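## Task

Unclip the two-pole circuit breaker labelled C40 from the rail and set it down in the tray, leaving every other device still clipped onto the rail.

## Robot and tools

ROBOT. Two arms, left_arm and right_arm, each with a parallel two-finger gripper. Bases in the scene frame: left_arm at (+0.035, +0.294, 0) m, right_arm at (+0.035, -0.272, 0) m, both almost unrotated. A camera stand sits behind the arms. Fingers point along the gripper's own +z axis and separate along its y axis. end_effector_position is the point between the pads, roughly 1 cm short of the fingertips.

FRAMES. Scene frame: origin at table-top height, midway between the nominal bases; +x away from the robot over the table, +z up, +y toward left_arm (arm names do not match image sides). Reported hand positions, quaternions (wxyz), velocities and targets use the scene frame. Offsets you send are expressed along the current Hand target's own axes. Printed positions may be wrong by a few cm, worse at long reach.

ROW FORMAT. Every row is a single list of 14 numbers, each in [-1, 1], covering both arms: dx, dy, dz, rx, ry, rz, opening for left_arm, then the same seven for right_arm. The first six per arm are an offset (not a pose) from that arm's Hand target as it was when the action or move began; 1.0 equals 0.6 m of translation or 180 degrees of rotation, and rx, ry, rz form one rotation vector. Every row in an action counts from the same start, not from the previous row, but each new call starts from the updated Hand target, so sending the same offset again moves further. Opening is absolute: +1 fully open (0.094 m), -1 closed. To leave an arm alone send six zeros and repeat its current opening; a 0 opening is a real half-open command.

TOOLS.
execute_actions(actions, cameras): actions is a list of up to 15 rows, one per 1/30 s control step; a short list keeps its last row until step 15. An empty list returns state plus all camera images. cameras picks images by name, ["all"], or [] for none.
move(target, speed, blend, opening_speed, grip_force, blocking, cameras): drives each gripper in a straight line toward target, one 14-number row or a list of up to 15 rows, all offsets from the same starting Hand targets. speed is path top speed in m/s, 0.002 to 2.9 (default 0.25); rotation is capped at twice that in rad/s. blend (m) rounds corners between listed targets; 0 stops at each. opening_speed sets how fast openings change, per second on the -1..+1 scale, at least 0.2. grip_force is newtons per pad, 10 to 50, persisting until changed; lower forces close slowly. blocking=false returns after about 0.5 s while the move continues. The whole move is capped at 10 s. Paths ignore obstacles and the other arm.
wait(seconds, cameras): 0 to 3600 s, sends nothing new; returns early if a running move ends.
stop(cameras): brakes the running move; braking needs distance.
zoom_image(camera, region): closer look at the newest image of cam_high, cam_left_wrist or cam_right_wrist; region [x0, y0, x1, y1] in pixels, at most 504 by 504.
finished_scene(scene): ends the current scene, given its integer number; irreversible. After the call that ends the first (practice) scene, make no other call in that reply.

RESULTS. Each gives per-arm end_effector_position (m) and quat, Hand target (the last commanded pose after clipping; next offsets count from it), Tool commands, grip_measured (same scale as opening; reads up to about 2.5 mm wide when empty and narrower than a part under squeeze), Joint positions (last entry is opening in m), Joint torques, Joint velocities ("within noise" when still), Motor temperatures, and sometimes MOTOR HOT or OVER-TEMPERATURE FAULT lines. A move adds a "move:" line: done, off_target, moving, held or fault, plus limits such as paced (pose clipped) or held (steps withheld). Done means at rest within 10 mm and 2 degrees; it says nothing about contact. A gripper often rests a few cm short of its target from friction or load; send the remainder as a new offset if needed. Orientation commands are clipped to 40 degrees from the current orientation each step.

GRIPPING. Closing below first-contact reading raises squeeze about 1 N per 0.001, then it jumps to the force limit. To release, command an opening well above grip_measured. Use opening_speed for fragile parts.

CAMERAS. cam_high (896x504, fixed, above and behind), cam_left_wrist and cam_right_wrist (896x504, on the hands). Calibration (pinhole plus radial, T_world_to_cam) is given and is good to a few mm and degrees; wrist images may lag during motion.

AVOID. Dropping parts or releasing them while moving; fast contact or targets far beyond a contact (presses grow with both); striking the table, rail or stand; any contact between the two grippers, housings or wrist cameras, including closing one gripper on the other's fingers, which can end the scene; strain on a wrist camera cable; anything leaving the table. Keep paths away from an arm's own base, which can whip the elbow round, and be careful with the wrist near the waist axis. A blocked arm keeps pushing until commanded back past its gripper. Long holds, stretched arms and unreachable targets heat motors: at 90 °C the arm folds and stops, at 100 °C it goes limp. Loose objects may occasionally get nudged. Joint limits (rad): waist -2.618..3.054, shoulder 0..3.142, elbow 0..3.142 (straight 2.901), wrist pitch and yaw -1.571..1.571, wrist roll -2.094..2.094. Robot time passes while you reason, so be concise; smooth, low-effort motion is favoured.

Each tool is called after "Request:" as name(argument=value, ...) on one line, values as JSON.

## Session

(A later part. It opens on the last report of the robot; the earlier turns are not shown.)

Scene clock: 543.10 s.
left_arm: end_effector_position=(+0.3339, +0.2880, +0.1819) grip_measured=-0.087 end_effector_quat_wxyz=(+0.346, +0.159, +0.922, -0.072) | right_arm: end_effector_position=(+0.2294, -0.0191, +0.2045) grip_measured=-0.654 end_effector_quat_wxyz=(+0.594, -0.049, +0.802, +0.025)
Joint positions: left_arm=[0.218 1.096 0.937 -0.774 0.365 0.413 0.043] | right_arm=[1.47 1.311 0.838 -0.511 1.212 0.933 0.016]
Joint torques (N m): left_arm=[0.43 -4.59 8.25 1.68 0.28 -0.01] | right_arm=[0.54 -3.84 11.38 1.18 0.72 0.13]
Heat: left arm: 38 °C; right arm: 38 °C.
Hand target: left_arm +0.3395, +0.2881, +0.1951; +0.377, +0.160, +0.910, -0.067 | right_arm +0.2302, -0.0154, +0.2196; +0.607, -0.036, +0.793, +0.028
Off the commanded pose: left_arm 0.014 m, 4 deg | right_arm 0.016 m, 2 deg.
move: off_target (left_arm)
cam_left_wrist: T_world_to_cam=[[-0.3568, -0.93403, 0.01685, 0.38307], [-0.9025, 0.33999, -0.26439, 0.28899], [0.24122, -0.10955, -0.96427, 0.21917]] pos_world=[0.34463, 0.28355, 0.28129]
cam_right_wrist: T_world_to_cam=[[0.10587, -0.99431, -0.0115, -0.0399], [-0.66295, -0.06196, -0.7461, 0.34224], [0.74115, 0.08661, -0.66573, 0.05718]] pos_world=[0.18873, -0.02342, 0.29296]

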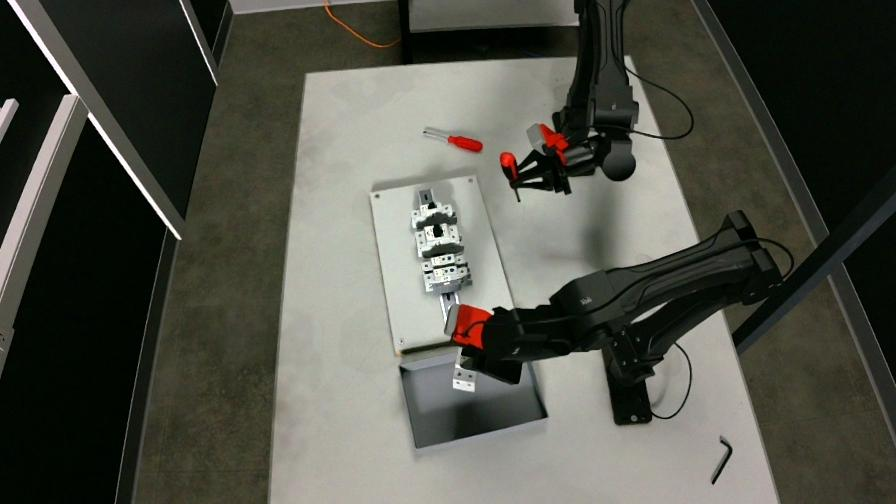

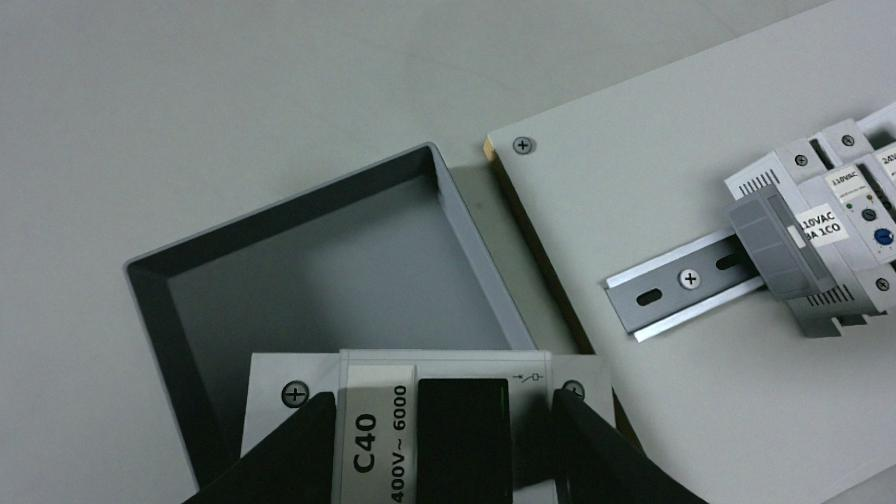

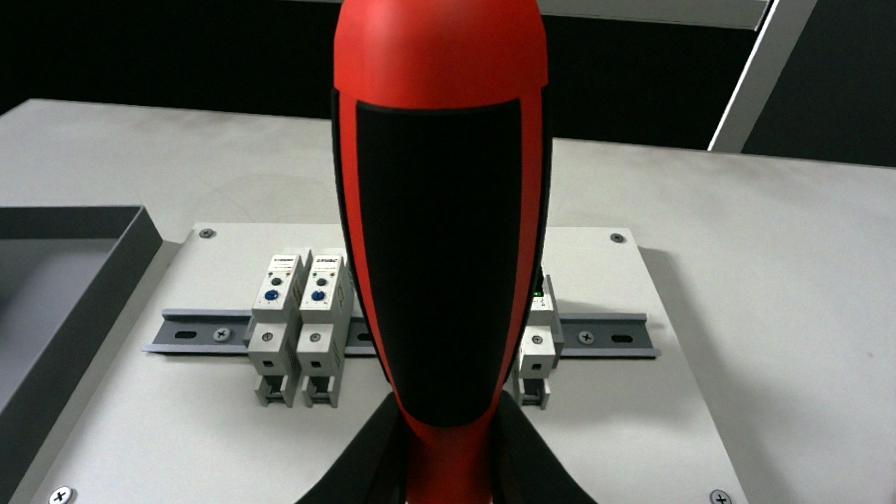

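Request:
move(target=[0.1425,0.0527,0.14,0,0,0,-0.9,0,0,0,0,0,0,-0.9], speed=0.15, cameras=["cam_left_wrist"])

Request:
zoom_image(camera="cam_left_wrist", region=[150, 100, 650, 504])

Scene clock: 550.97 s.
left_arm: end_effector_position=(+0.3465, +0.3130, +0.0800) grip_measured=-0.087 end_effector_quat_wxyz=(+0.373, +0.155, +0.911, -0.082) | right_arm: end_effector_position=(+0.2294, -0.0191, +0.2045) grip_measured=-0.654 end_effector_quat_wxyz=(+0.594, -0.049, +0.802, +0.025)
Joint positions: left_arm=[0.35 1.236 0.571 -0.26 0.478 0.501 0.043] | right_arm=[1.47 1.311 0.838 -0.511 1.212 0.933 0.016]
Joint torques (N m): left_arm=[0.49 -2.04 6.86 1.71 0.05 0.24] | right_arm=[0.55 -3.84 11.4 1.18 0.74 0.13]
Heat: left arm: 36 °C; right arm: 38 °C.
Hand target: left_arm +0.3494, +0.3181, +0.0751; +0.377, +0.160, +0.910, -0.067 | right_arm +0.2302, -0.0154, +0.2196; +0.607, -0.036, +0.793, +0.028
Off the commanded pose: left_arm 0.008 m, 2 deg | right_arm 0.016 m, 2 deg.
move: done
cam_left_wrist: T_world_to_cam=[[-0.35678, -0.93384, 0.02539, 0.41177], [-0.88705, 0.33013, -0.32274, 0.26728], [0.29301, -0.13767, -0.94615, 0.10998]] pos_world=[0.35178, 0.31144, 0.17987]

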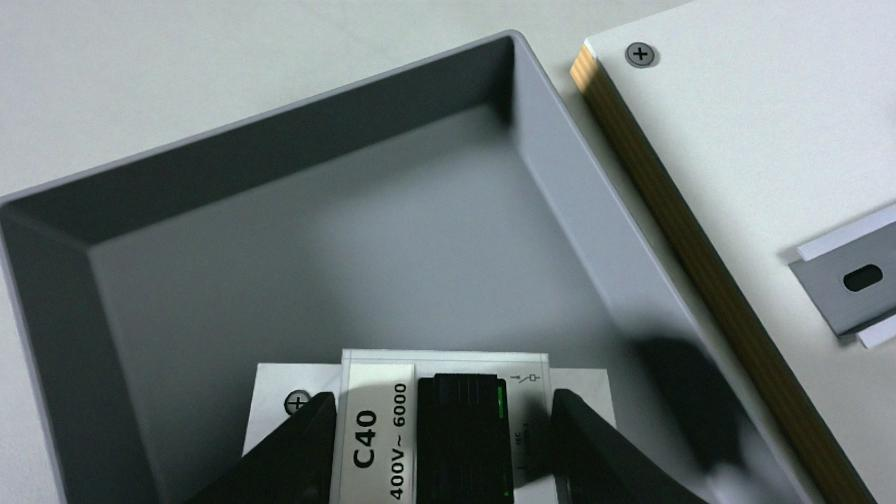

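Scaled by 1.008 from the camera's image (finer frame: 1280x720).

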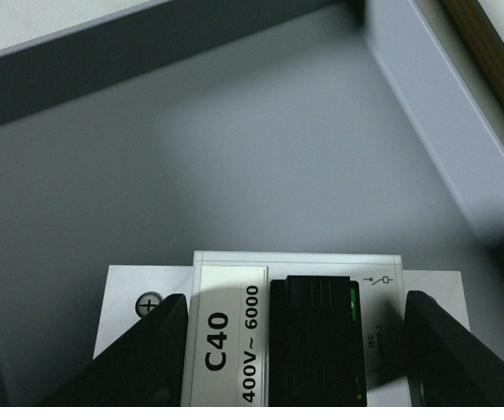

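Request:
move(target=[[0.0325,0,0.0325,0,0,0,-0.9,0,0,0,0,0,0,-0.9],[0.0325,0,0.0325,0,0,0,0.3,0,0,0,0,0,0,-0.9],[-0.09,0,-0.09,0,0,0,0.3,0,0,0,0,0,0,-0.9]], speed=0.06, cameras=["cam_left_wrist"])

Scene clock: 559.43 s.
left_arm: end_effector_position=(+0.3460, +0.3178, +0.1354) grip_measured=+0.298 end_effector_quat_wxyz=(+0.362, +0.152, +0.917, -0.075) | right_arm: end_effector_position=(+0.2294, -0.0191, +0.2045) grip_measured=-0.654 end_effector_quat_wxyz=(+0.594, -0.049, +0.802, +0.025)
Joint positions: left_arm=[0.356 1.172 0.779 -0.553 0.459 0.51 0.061] | right_arm=[1.47 1.311 0.838 -0.511 1.212 0.933 0.016]
Joint torques (N m): left_arm=[-0.1 -4.45 11.45 1.1 0.22 0.11] | right_arm=[0.54 -3.84 11.38 1.18 0.73 0.12]
Heat: left arm: 35 °C; right arm: 38 °C.
Hand target: left_arm +0.3494, +0.3182, +0.1516; +0.377, +0.160, +0.910, -0.067 | right_arm +0.2302, -0.0154, +0.2196; +0.607, -0.036, +0.793, +0.028
Off the commanded pose: left_arm 0.016 m, 2 deg | right_arm 0.016 m, 2 deg.
move: off_target (left_arm); target 2's new opening was sent with left_arm's hand 0.035 m and 6 deg from that target
cam_left_wrist: T_world_to_cam=[[-0.34685, -0.93771, 0.02002, 0.4133], [-0.89734, 0.32555, -0.29798, 0.28478], [0.2729, -0.12132, -0.95436, 0.16613]] pos_world=[0.35356, 0.315, 0.23513]

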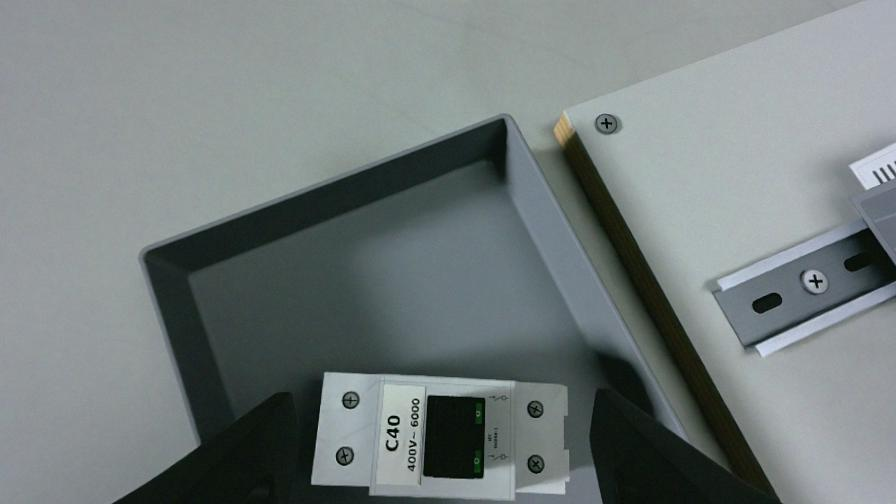

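Request:
finished_scene(scene=1)

The scene is finished: the task was done.


## Next scene

Unclip the two-pole circuit breaker labelled C25 from the rail and set it down in the tray, leaving every other device still clipped onto the rail.

Request:
execute_actions(actions=[], cameras=["cam_high"])

Request:
zoom_image(camera="cam_high", region=[370, 170, 550, 310])

Scene clock: 0.00 s.
left_arm: end_effector_position=(+0.2943, +0.1531, +0.1657) grip_measured=+1.000 end_effector_quat_wxyz=(+0.402, -0.108, +0.892, -0.176) | right_arm: end_effector_position=(+0.3085, -0.2329, +0.1463) grip_measured=+1.000 end_effector_quat_wxyz=(+0.327, +0.194, +0.923, +0.055)
Joint positions: left_arm=[-0.661 0.886 0.642 -0.458 -0.307 -0.783 0.094] | right_arm=[0.261 0.976 0.758 -0.699 0.186 0.61 0.094]
Joint velocities: within noise
Joint torques (N m): no reading
Motor temperatures (°C): left_arm=[18 20 24 21 17 20 17] | right_arm=[21 20 28 19 21 17 20]
Heat: left arm: 24 °C; right arm: 28 °C.
Hand target: left_arm +0.2954, +0.1538, +0.1714; +0.408, -0.109, +0.889, -0.177 | right_arm +0.3098, -0.2335, +0.1515; +0.333, +0.194, +0.921, +0.055
Tool commands: left_gripper/opening=+1.0 right_gripper/opening=+1.0
Images, in order (width x height): cam_high 896x504.

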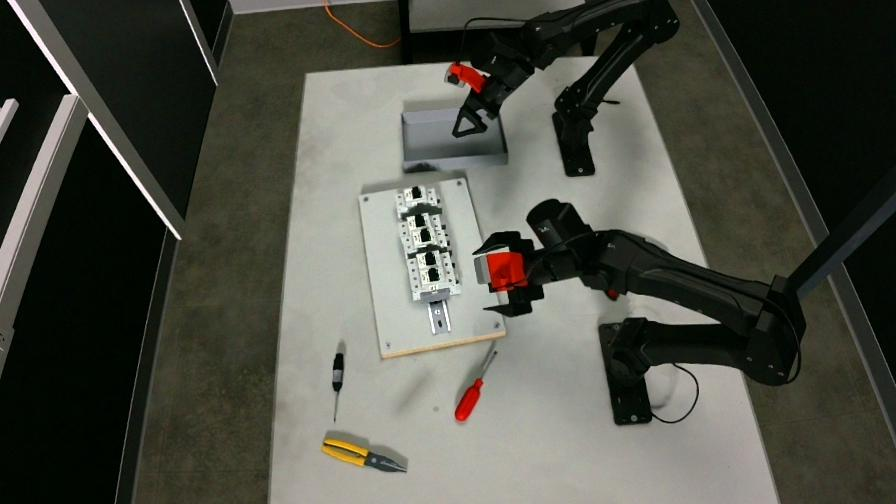

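Scaled by 2.800 from the camera's image (finer frame: 1280x720).

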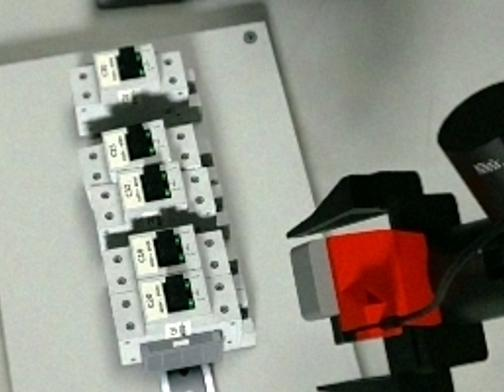

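Request:
move(target=[0,0,0,0,0,0,1,-0.0396,0.3057,0.0386,-0.379,0.0466,-0.5047,0.4], speed=0.35, cameras=["cam_right_wrist"])

Scene clock: 20.83 s.
left_arm: end_effector_position=(+0.2943, +0.1531, +0.1657) grip_measured=+1.000 end_effector_quat_wxyz=(+0.402, -0.108, +0.892, -0.176) | right_arm: end_effector_position=(+0.3975, -0.0809, +0.1885) grip_measured=+0.403 end_effector_quat_wxyz=(-0.258, +0.680, -0.632, -0.269)
Joint positions: left_arm=[-0.661 0.886 0.642 -0.458 -0.307 -0.783 0.094] | right_arm=[0.177 1.948 1.805 -1.316 -0.758 -1.424 0.066]
Joint torques (N m): left_arm=[0.02 -1.46 9.74 1.47 -0.17 0.05] | right_arm=[0.5 -7.62 10.56 0.57 -0.57 -0.01]
Heat: left arm: 28 °C; right arm: 30 °C.
Hand target: left_arm +0.2954, +0.1538, +0.1714; +0.408, -0.109, +0.889, -0.177 | right_arm +0.3999, -0.0750, +0.1903; -0.260, +0.681, -0.625, -0.282
Off the commanded pose: left_arm 0.006 m, 1 deg | right_arm 0.007 m, 2 deg.
move: done
cam_right_wrist: T_world_to_cam=[[0.99854, 0.05193, -0.01504, -0.38883], [0.04421, -0.94443, -0.32573, 0.00608], [-0.03112, 0.32459, -0.94534, 0.30632]] pos_world=[0.39753, -0.07349, 0.28571]

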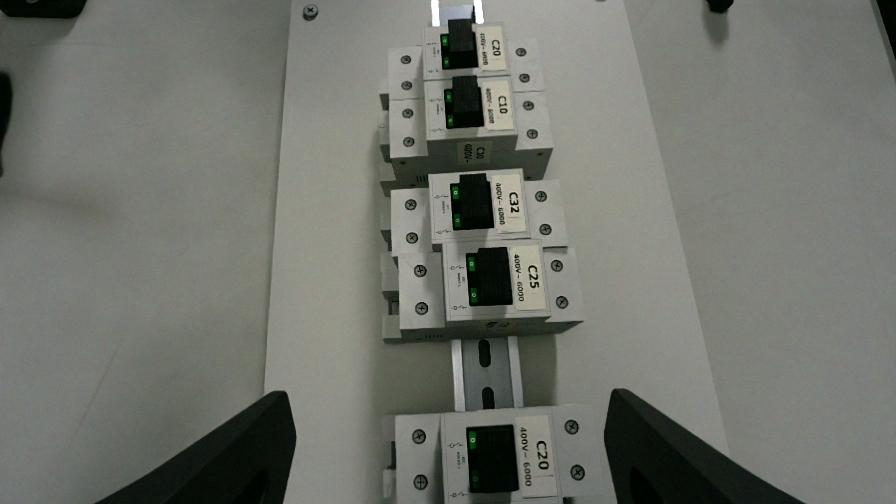

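Request:
move(target=[0,0,0,0,0,0,1,0.0208,-0.031,0.144,0,0,0,0.4], speed=0.15, cameras=["cam_right_wrist"])

Scene clock: 31.73 s.
left_arm: end_effector_position=(+0.2943, +0.1531, +0.1657) grip_measured=+1.000 end_effector_quat_wxyz=(+0.402, -0.108, +0.892, -0.176) | right_arm: end_effector_position=(+0.4168, -0.0232, +0.1342) grip_measured=+0.403 end_effector_quat_wxyz=(-0.272, +0.685, -0.619, -0.271)
Joint positions: left_arm=[-0.661 0.886 0.642 -0.458 -0.307 -0.783 0.094] | right_arm=[0.301 2.037 1.698 -0.986 -0.757 -1.273 0.066]
Joint torques (N m): left_arm=[0.02 -1.47 9.74 1.47 -0.17 0.04] | right_arm=[0.38 -8.96 5.83 1.01 -0.4 0.11]
Heat: left arm: 28 °C; right arm: 30 °C.
Hand target: left_arm +0.2954, +0.1538, +0.1714; +0.408, -0.109, +0.889, -0.177 | right_arm +0.4142, -0.0213, +0.1204; -0.260, +0.681, -0.625, -0.282
Off the commanded pose: left_arm 0.006 m, 1 deg | right_arm 0.014 m, 2 deg.
move: off_target (right_arm)
cam_right_wrist: T_world_to_cam=[[0.99761, 0.06818, 0.01128, -0.41466], [0.06783, -0.935, -0.34809, 0.03543], [-0.01318, 0.34802, -0.93739, 0.22883]] pos_world=[0.41428, -0.01824, 0.23151]

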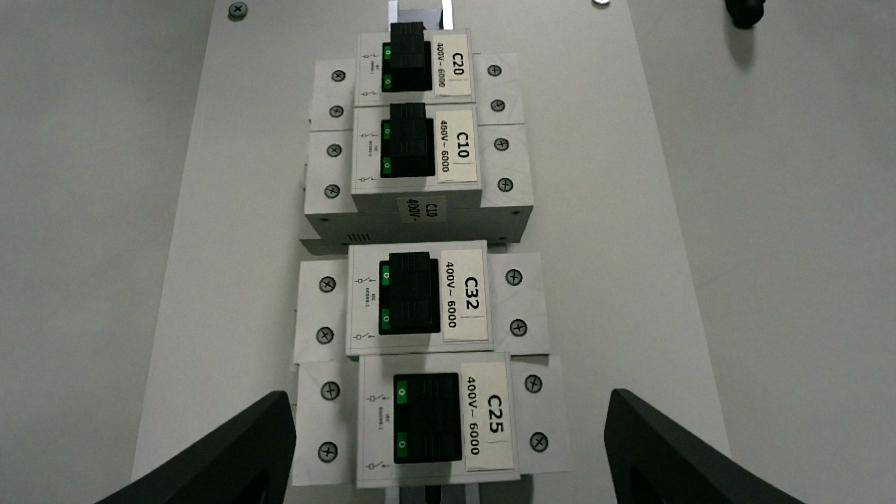

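Request:
move(target=[0,0,0,0,0,0,1,0.0365,0.004,0.053,0,0,0,0.4], speed=0.1, cameras=["cam_right_wrist"])

Request:
move(target=[0,0,0,0,0,0,1,0,0,0,0,0,0,-0.7], opening_speed=0.8)

Request:
move(target=[[0,0,0,0,0,0,1,-0.015,-0.025,-0.018,-0.0707,0,0.0707,-0.7],[0,0,0,0,0,0,1,-0.0123,-0.108,-0.0253,-0.0707,0,0.0707,-0.7]], speed=0.07, cameras=["cam_right_wrist"])

Scene clock: 47.57 s.
left_arm: end_effector_position=(+0.2943, +0.1531, +0.1657) grip_measured=+1.000 end_effector_quat_wxyz=(+0.402, -0.108, +0.892, -0.176) | right_arm: end_effector_position=(+0.4152, -0.0164, +0.0965) grip_measured=+0.403 end_effector_quat_wxyz=(-0.272, +0.684, -0.620, -0.271)
Joint positions: left_arm=[-0.661 0.886 0.642 -0.458 -0.307 -0.783 0.094] | right_arm=[0.319 2.06 1.578 -0.827 -0.752 -1.248 0.066]
Joint torques (N m): left_arm=[0.01 -1.47 9.76 1.47 -0.17 0.05] | right_arm=[0.47 -8.81 5.85 1.04 -0.39 0.11]
Motor temperatures (°C): left_arm=[18 21 29 24 17 20 17] | right_arm=[21 23 29 20 21 17 20]
Heat: left arm: 29 °C; right arm: 29 °C.
Hand target: left_arm +0.2954, +0.1538, +0.1714; +0.408, -0.109, +0.889, -0.177 | right_arm +0.4112, -0.0145, +0.0824; -0.259, +0.681, -0.625, -0.281
Off the commanded pose: left_arm 0.006 m, 1 deg | right_arm 0.015 m, 2 deg.
move: off_target (right_arm)
cam_right_wrist: T_world_to_cam=[[0.99768, 0.06709, 0.01165, -0.41321], [0.06694, -0.935, -0.34826, 0.02917], [-0.01247, 0.34823, -0.93732, 0.1908]] pos_world=[0.41268, -0.01144, 0.19381]

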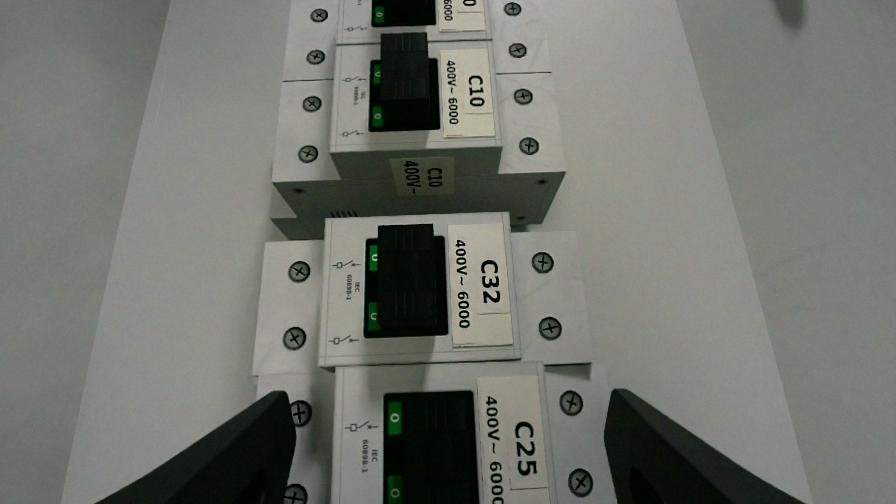

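Scene clock: 49.17 s.
left_arm: end_effector_position=(+0.2943, +0.1531, +0.1657) grip_measured=+1.000 end_effector_quat_wxyz=(+0.402, -0.108, +0.892, -0.176) | right_arm: end_effector_position=(+0.4149, -0.0163, +0.0965) grip_measured=-0.092 end_effector_quat_wxyz=(-0.272, +0.684, -0.620, -0.271)
Joint positions: left_arm=[-0.661 0.886 0.642 -0.458 -0.307 -0.783 0.094] | right_arm=[0.319 2.06 1.578 -0.828 -0.752 -1.247 0.043]
Joint torques (N m): left_arm=[0.01 -1.47 9.73 1.47 -0.17 0.04] | right_arm=[0.46 -8.83 5.85 1.03 -0.4 0.12]
Heat: left arm: 29 °C; right arm: 29 °C.
Hand target: left_arm +0.2954, +0.1538, +0.1714; +0.408, -0.109, +0.889, -0.177 | right_arm +0.4113, -0.0145, +0.0824; -0.259, +0.681, -0.625, -0.281
Off the commanded pose: left_arm 0.006 m, 1 deg | right_arm 0.015 m, 2 deg.
move: done

Scene clock: 53.00 s.
left_arm: end_effector_position=(+0.2943, +0.1531, +0.1657) grip_measured=+1.000 end_effector_quat_wxyz=(+0.402, -0.108, +0.892, -0.176) | right_arm: end_effector_position=(+0.4323, -0.0142, +0.0981) grip_measured=-0.090 end_effector_quat_wxyz=(-0.108, +0.632, -0.671, -0.372)
Joint positions: left_arm=[-0.661 0.886 0.642 -0.458 -0.307 -0.783 0.094] | right_arm=[0.303 2.555 2.43 -1.617 -0.781 -1.281 0.043]
Joint torques (N m): left_arm=[0.02 -1.48 9.76 1.47 -0.17 0.04] | right_arm=[-3.33 -6.35 23.1 0.58 -0.79 0.08]
Heat: left arm: 29 °C; right arm: 30 °C.
Hand target: left_arm +0.2954, +0.1538, +0.1714; +0.408, -0.109, +0.889, -0.177 | right_arm +0.4762, -0.0145, +0.0985; -0.150, +0.632, -0.661, -0.376
Off the commanded pose: left_arm 0.006 m, 1 deg | right_arm 0.044 m, 5 deg.
joint read past its limit (right arm) — joint 4 (wrist pitch), lower limit.
joint at its limit (right arm) — joint 4 (wrist pitch), lower limit.
move: off_target (right_arm)
cam_right_wrist: T_world_to_cam=[[0.92096, 0.05768, -0.38537, -0.3585], [-0.04687, -0.9654, -0.25652, 0.0704], [-0.38683, 0.25431, -0.88639, 0.34719]] pos_world=[0.46777, 0.00035, 0.18765]

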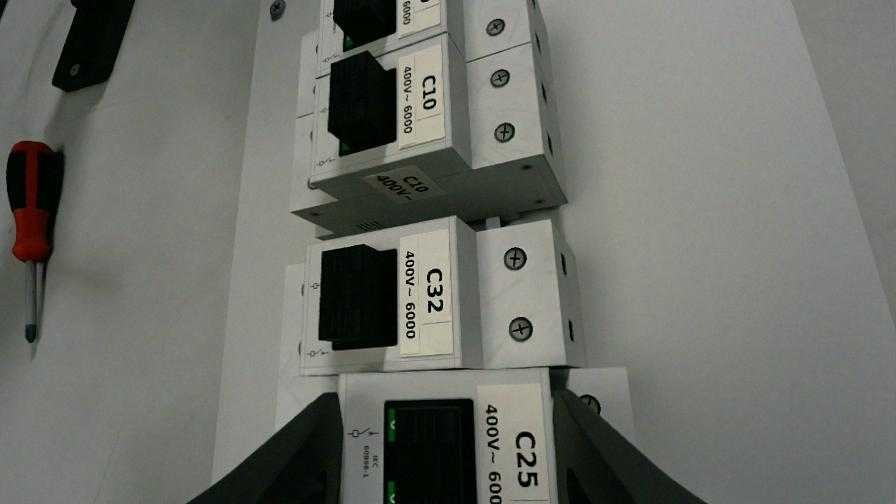

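Request:
move(target=[0,0,0,0,0,0,1,0.007,0.027,0.0105,0.0353,0,-0.0353,-0.8], speed=0.08, cameras=["cam_right_wrist"])

Scene clock: 59.30 s.
left_arm: end_effector_position=(+0.2943, +0.1531, +0.1657) grip_measured=+1.000 end_effector_quat_wxyz=(+0.402, -0.108, +0.892, -0.176) | right_arm: end_effector_position=(+0.4376, -0.0133, +0.0968) grip_measured=-0.093 end_effector_quat_wxyz=(-0.159, +0.643, -0.652, -0.369)
Joint positions: left_arm=[-0.661 0.886 0.642 -0.458 -0.307 -0.783 0.094] | right_arm=[0.29 2.46 2.236 -1.435 -0.823 -1.306 0.043]
Joint torques (N m): left_arm=[0.02 -1.47 9.76 1.47 -0.17 0.05] | right_arm=[-0.69 -15.45 4.7 1.42 -0.15 0.07]
Heat: left arm: 29 °C; right arm: 33 °C.
Hand target: left_arm +0.2954, +0.1538, +0.1714; +0.408, -0.109, +0.889, -0.177 | right_arm +0.4585, -0.0146, +0.0963; -0.205, +0.658, -0.645, -0.330
Off the commanded pose: left_arm 0.006 m, 1 deg | right_arm 0.021 m, 7 deg.
move: off_target (right_arm)
cam_right_wrist: T_world_to_cam=[[0.9501, 0.08155, -0.30109, -0.38448], [-0.0229, -0.94438, -0.32804, 0.06797], [-0.3111, 0.31857, -0.89539, 0.31649]] pos_world=[0.46531, -0.00528, 0.18992]

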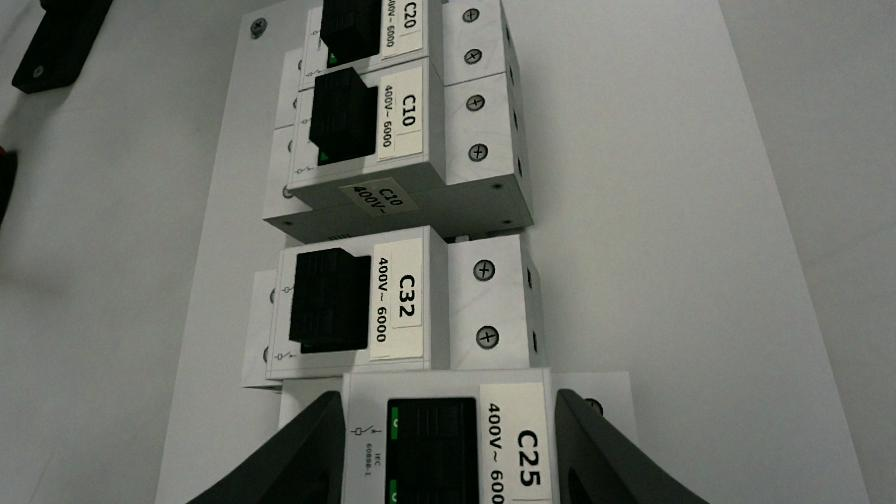

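Request:
move(target=[[0,0,0,0,0,0,1,-0.0057,-0.0402,-0.0105,0,0,0,-0.8],[0,0,0,0,0,0,1,-0.13,-0.0124,-0.135,0,0,0,-0.8]], speed=0.1, cameras=["cam_right_wrist","cam_high"])

Scene clock: 68.20 s.
left_arm: end_effector_position=(+0.2943, +0.1531, +0.1657) grip_measured=+1.000 end_effector_quat_wxyz=(+0.402, -0.108, +0.892, -0.176) | right_arm: end_effector_position=(+0.4850, -0.0185, +0.1593) grip_measured=-0.093 end_effector_quat_wxyz=(-0.221, +0.634, -0.675, -0.305)
Joint positions: left_arm=[-0.661 0.886 0.642 -0.458 -0.307 -0.783 0.094] | right_arm=[0.269 2.554 2.692 -1.572 -0.763 -1.185 0.043]
Joint torques (N m): left_arm=[0.02 -1.47 9.76 1.46 -0.17 0.05] | right_arm=[-0.31 -19.08 10.95 0.65 -0.81 0.11]
Heat: left arm: 29 °C; right arm: 31 °C.
Hand target: left_arm +0.2954, +0.1538, +0.1714; +0.408, -0.109, +0.889, -0.177 | right_arm +0.4833, -0.0145, +0.2063; -0.205, +0.658, -0.645, -0.330
Off the commanded pose: left_arm 0.006 m, 1 deg | right_arm 0.047 m, 6 deg.
joint sent to its limit (right arm) — joint 4 (wrist pitch), lower limit. The joint targets are off in orientation, not in position.
move: off_target (right_arm)
cam_right_wrist: T_world_to_cam=[[0.9873, -0.02737, -0.15652, -0.4534], [-0.07675, -0.94466, -0.31894, 0.1092], [-0.13913, 0.3269, -0.93476, 0.31187]] pos_world=[0.49942, -0.0112, 0.25539]
Images, in order (width x height): cam_high 896x504, cam_right_wrist 896x504.

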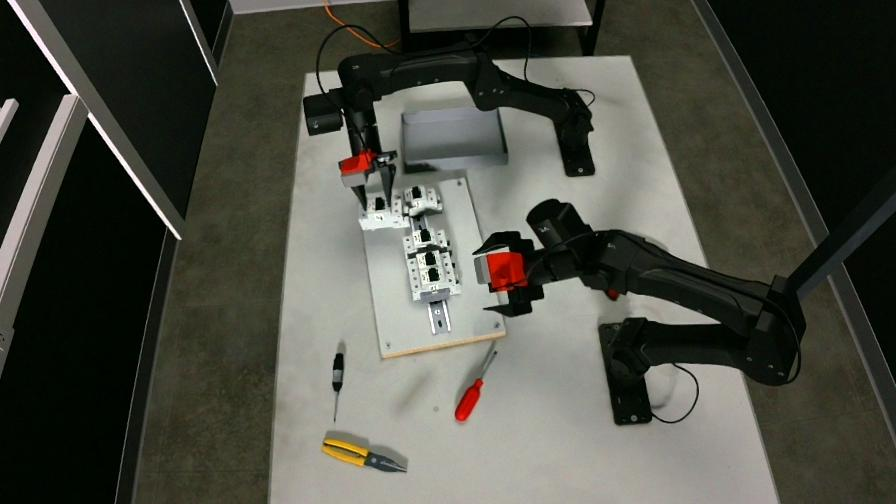

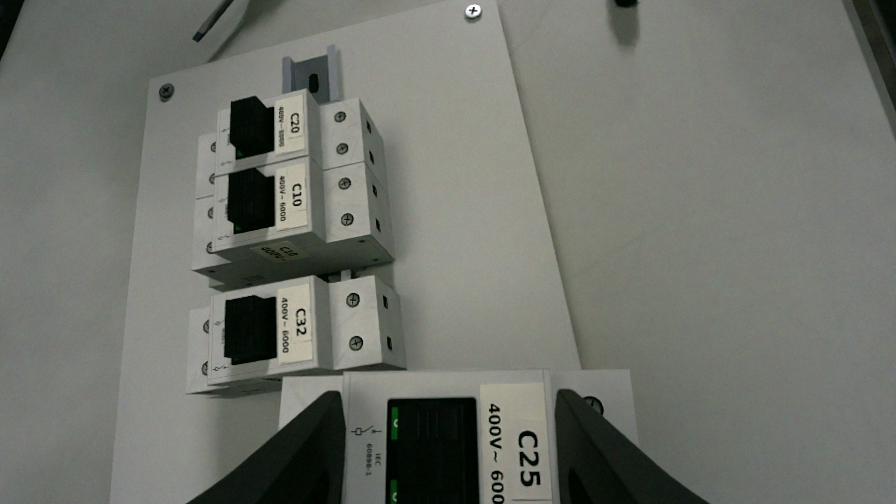

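Request:
move(target=[[0,0,0,0,0,0,1,0.153,-0.0037,-0.191,0,0,0,-0.8],[0,0,0,0,0,0,1,0.383,0.285,-0.315,0.3235,-0.0325,0.2632,-0.8]], speed=0.25, blend=[0.04,0], cameras=["cam_right_wrist","cam_high"])

Scene clock: 84.90 s.
left_arm: end_effector_position=(+0.2943, +0.1531, +0.1657) grip_measured=+1.000 end_effector_quat_wxyz=(+0.402, -0.108, +0.892, -0.176) | right_arm: end_effector_position=(+0.3330, -0.3241, +0.1942) grip_measured=-0.093 end_effector_quat_wxyz=(+0.352, -0.158, +0.919, +0.076)
Joint positions: left_arm=[-0.661 0.886 0.642 -0.458 -0.307 -0.783 0.094] | right_arm=[-0.486 1.196 1.052 -0.898 -0.54 -0.679 0.043]
Joint torques (N m): left_arm=[0.01 -1.47 9.73 1.47 -0.17 0.04] | right_arm=[-0.42 -6.27 6.78 1.66 -0.39 0.13]
Motor temperatures (°C): left_arm=[18 21 29 25 17 20 17] | right_arm=[21 30 30 20 22 17 21]
Heat: left arm: 29 °C; right arm: 30 °C.
Hand target: left_arm +0.2954, +0.1538, +0.1714; +0.408, -0.109, +0.889, -0.177 | right_arm +0.3358, -0.3244, +0.2042; +0.377, -0.161, +0.910, +0.067
Off the commanded pose: left_arm 0.006 m, 1 deg | right_arm 0.010 m, 3 deg.
move: off_target (right_arm)
cam_right_wrist: T_world_to_cam=[[0.32741, -0.94336, -0.05363, -0.40331], [-0.90679, -0.29775, -0.29846, 0.30211], [0.26558, 0.14635, -0.95291, 0.23346]] pos_world=[0.34399, -0.32468, 0.29101]
Images, in order (width x height): cam_high 896x504, cam_right_wrist 896x504.

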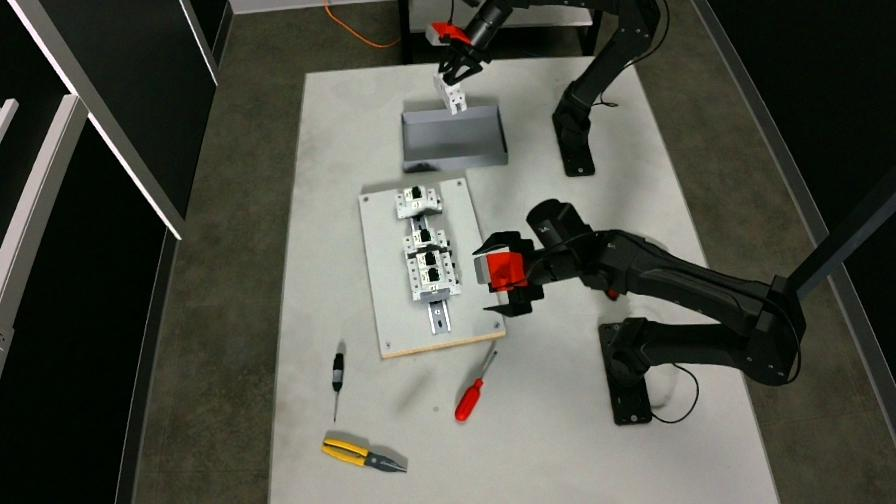

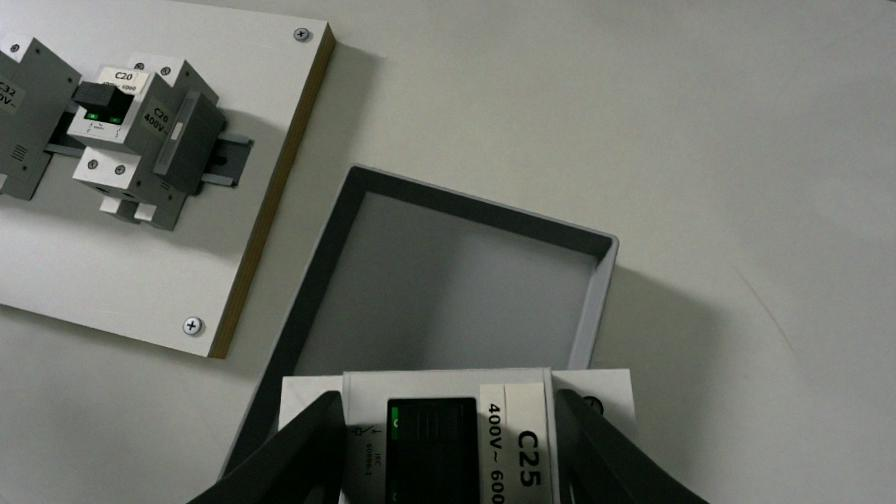

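Request:
move(target=[[0,0,0,0,0,0,1,0.126,0.0433,0.171,0,0,0,-0.8],[0,0,0,0,0,0,1,0.1448,0.0433,0.1898,0,0,0,-0.8],[0,0,0,0,0,0,1,0.1448,0.0433,0.1898,0,0,0,0.3],[0,0,0,0,0,0,1,0.0187,0.0433,0.0637,0,0,0,0.3]], speed=[0.2,0.05,0.05,0.15], blend=[0.01,0,0,0], cameras=["cam_right_wrist"])

Scene clock: 98.17 s.
left_arm: end_effector_position=(+0.2943, +0.1531, +0.1657) grip_measured=+1.000 end_effector_quat_wxyz=(+0.402, -0.108, +0.892, -0.176) | right_arm: end_effector_position=(+0.3406, -0.2924, +0.1529) grip_measured=+0.297 end_effector_quat_wxyz=(+0.363, -0.153, +0.916, +0.076)
Joint positions: left_arm=[-0.661 0.886 0.642 -0.458 -0.307 -0.783 0.094] | right_arm=[-0.336 1.134 0.826 -0.638 -0.466 -0.516 0.061]
Joint torques (N m): left_arm=[0.01 -1.47 9.73 1.47 -0.17 0.04] | right_arm=[0.24 -4.15 11.81 1.37 -0.17 -0.01]
Heat: left arm: 30 °C; right arm: 30 °C.
Hand target: left_arm +0.2954, +0.1538, +0.1714; +0.408, -0.109, +0.889, -0.177 | right_arm +0.3448, -0.2934, +0.1692; +0.377, -0.161, +0.910, +0.067
Off the commanded pose: left_arm 0.006 m, 1 deg | right_arm 0.017 m, 2 deg.
move: off_target (right_arm); blend cut to 0.008 m at target 1; target 3's new opening was sent with right_arm's hand 0.014 m and 2 deg from that target
cam_right_wrist: T_world_to_cam=[[0.31938, -0.94612, -0.05342, -0.37622], [-0.90278, -0.28665, -0.32067, 0.31143], [0.28808, 0.15064, -0.94568, 0.18002]] pos_world=[0.34945, -0.2938, 0.25001]

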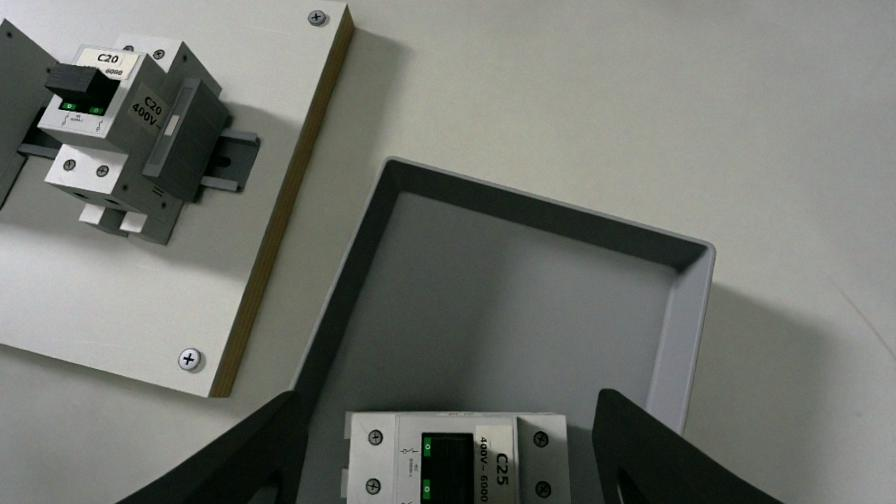

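C25 is in the tray and clear of the gripper.

Request:
finished_scene(scene=2)

The scene is finished: the task was done.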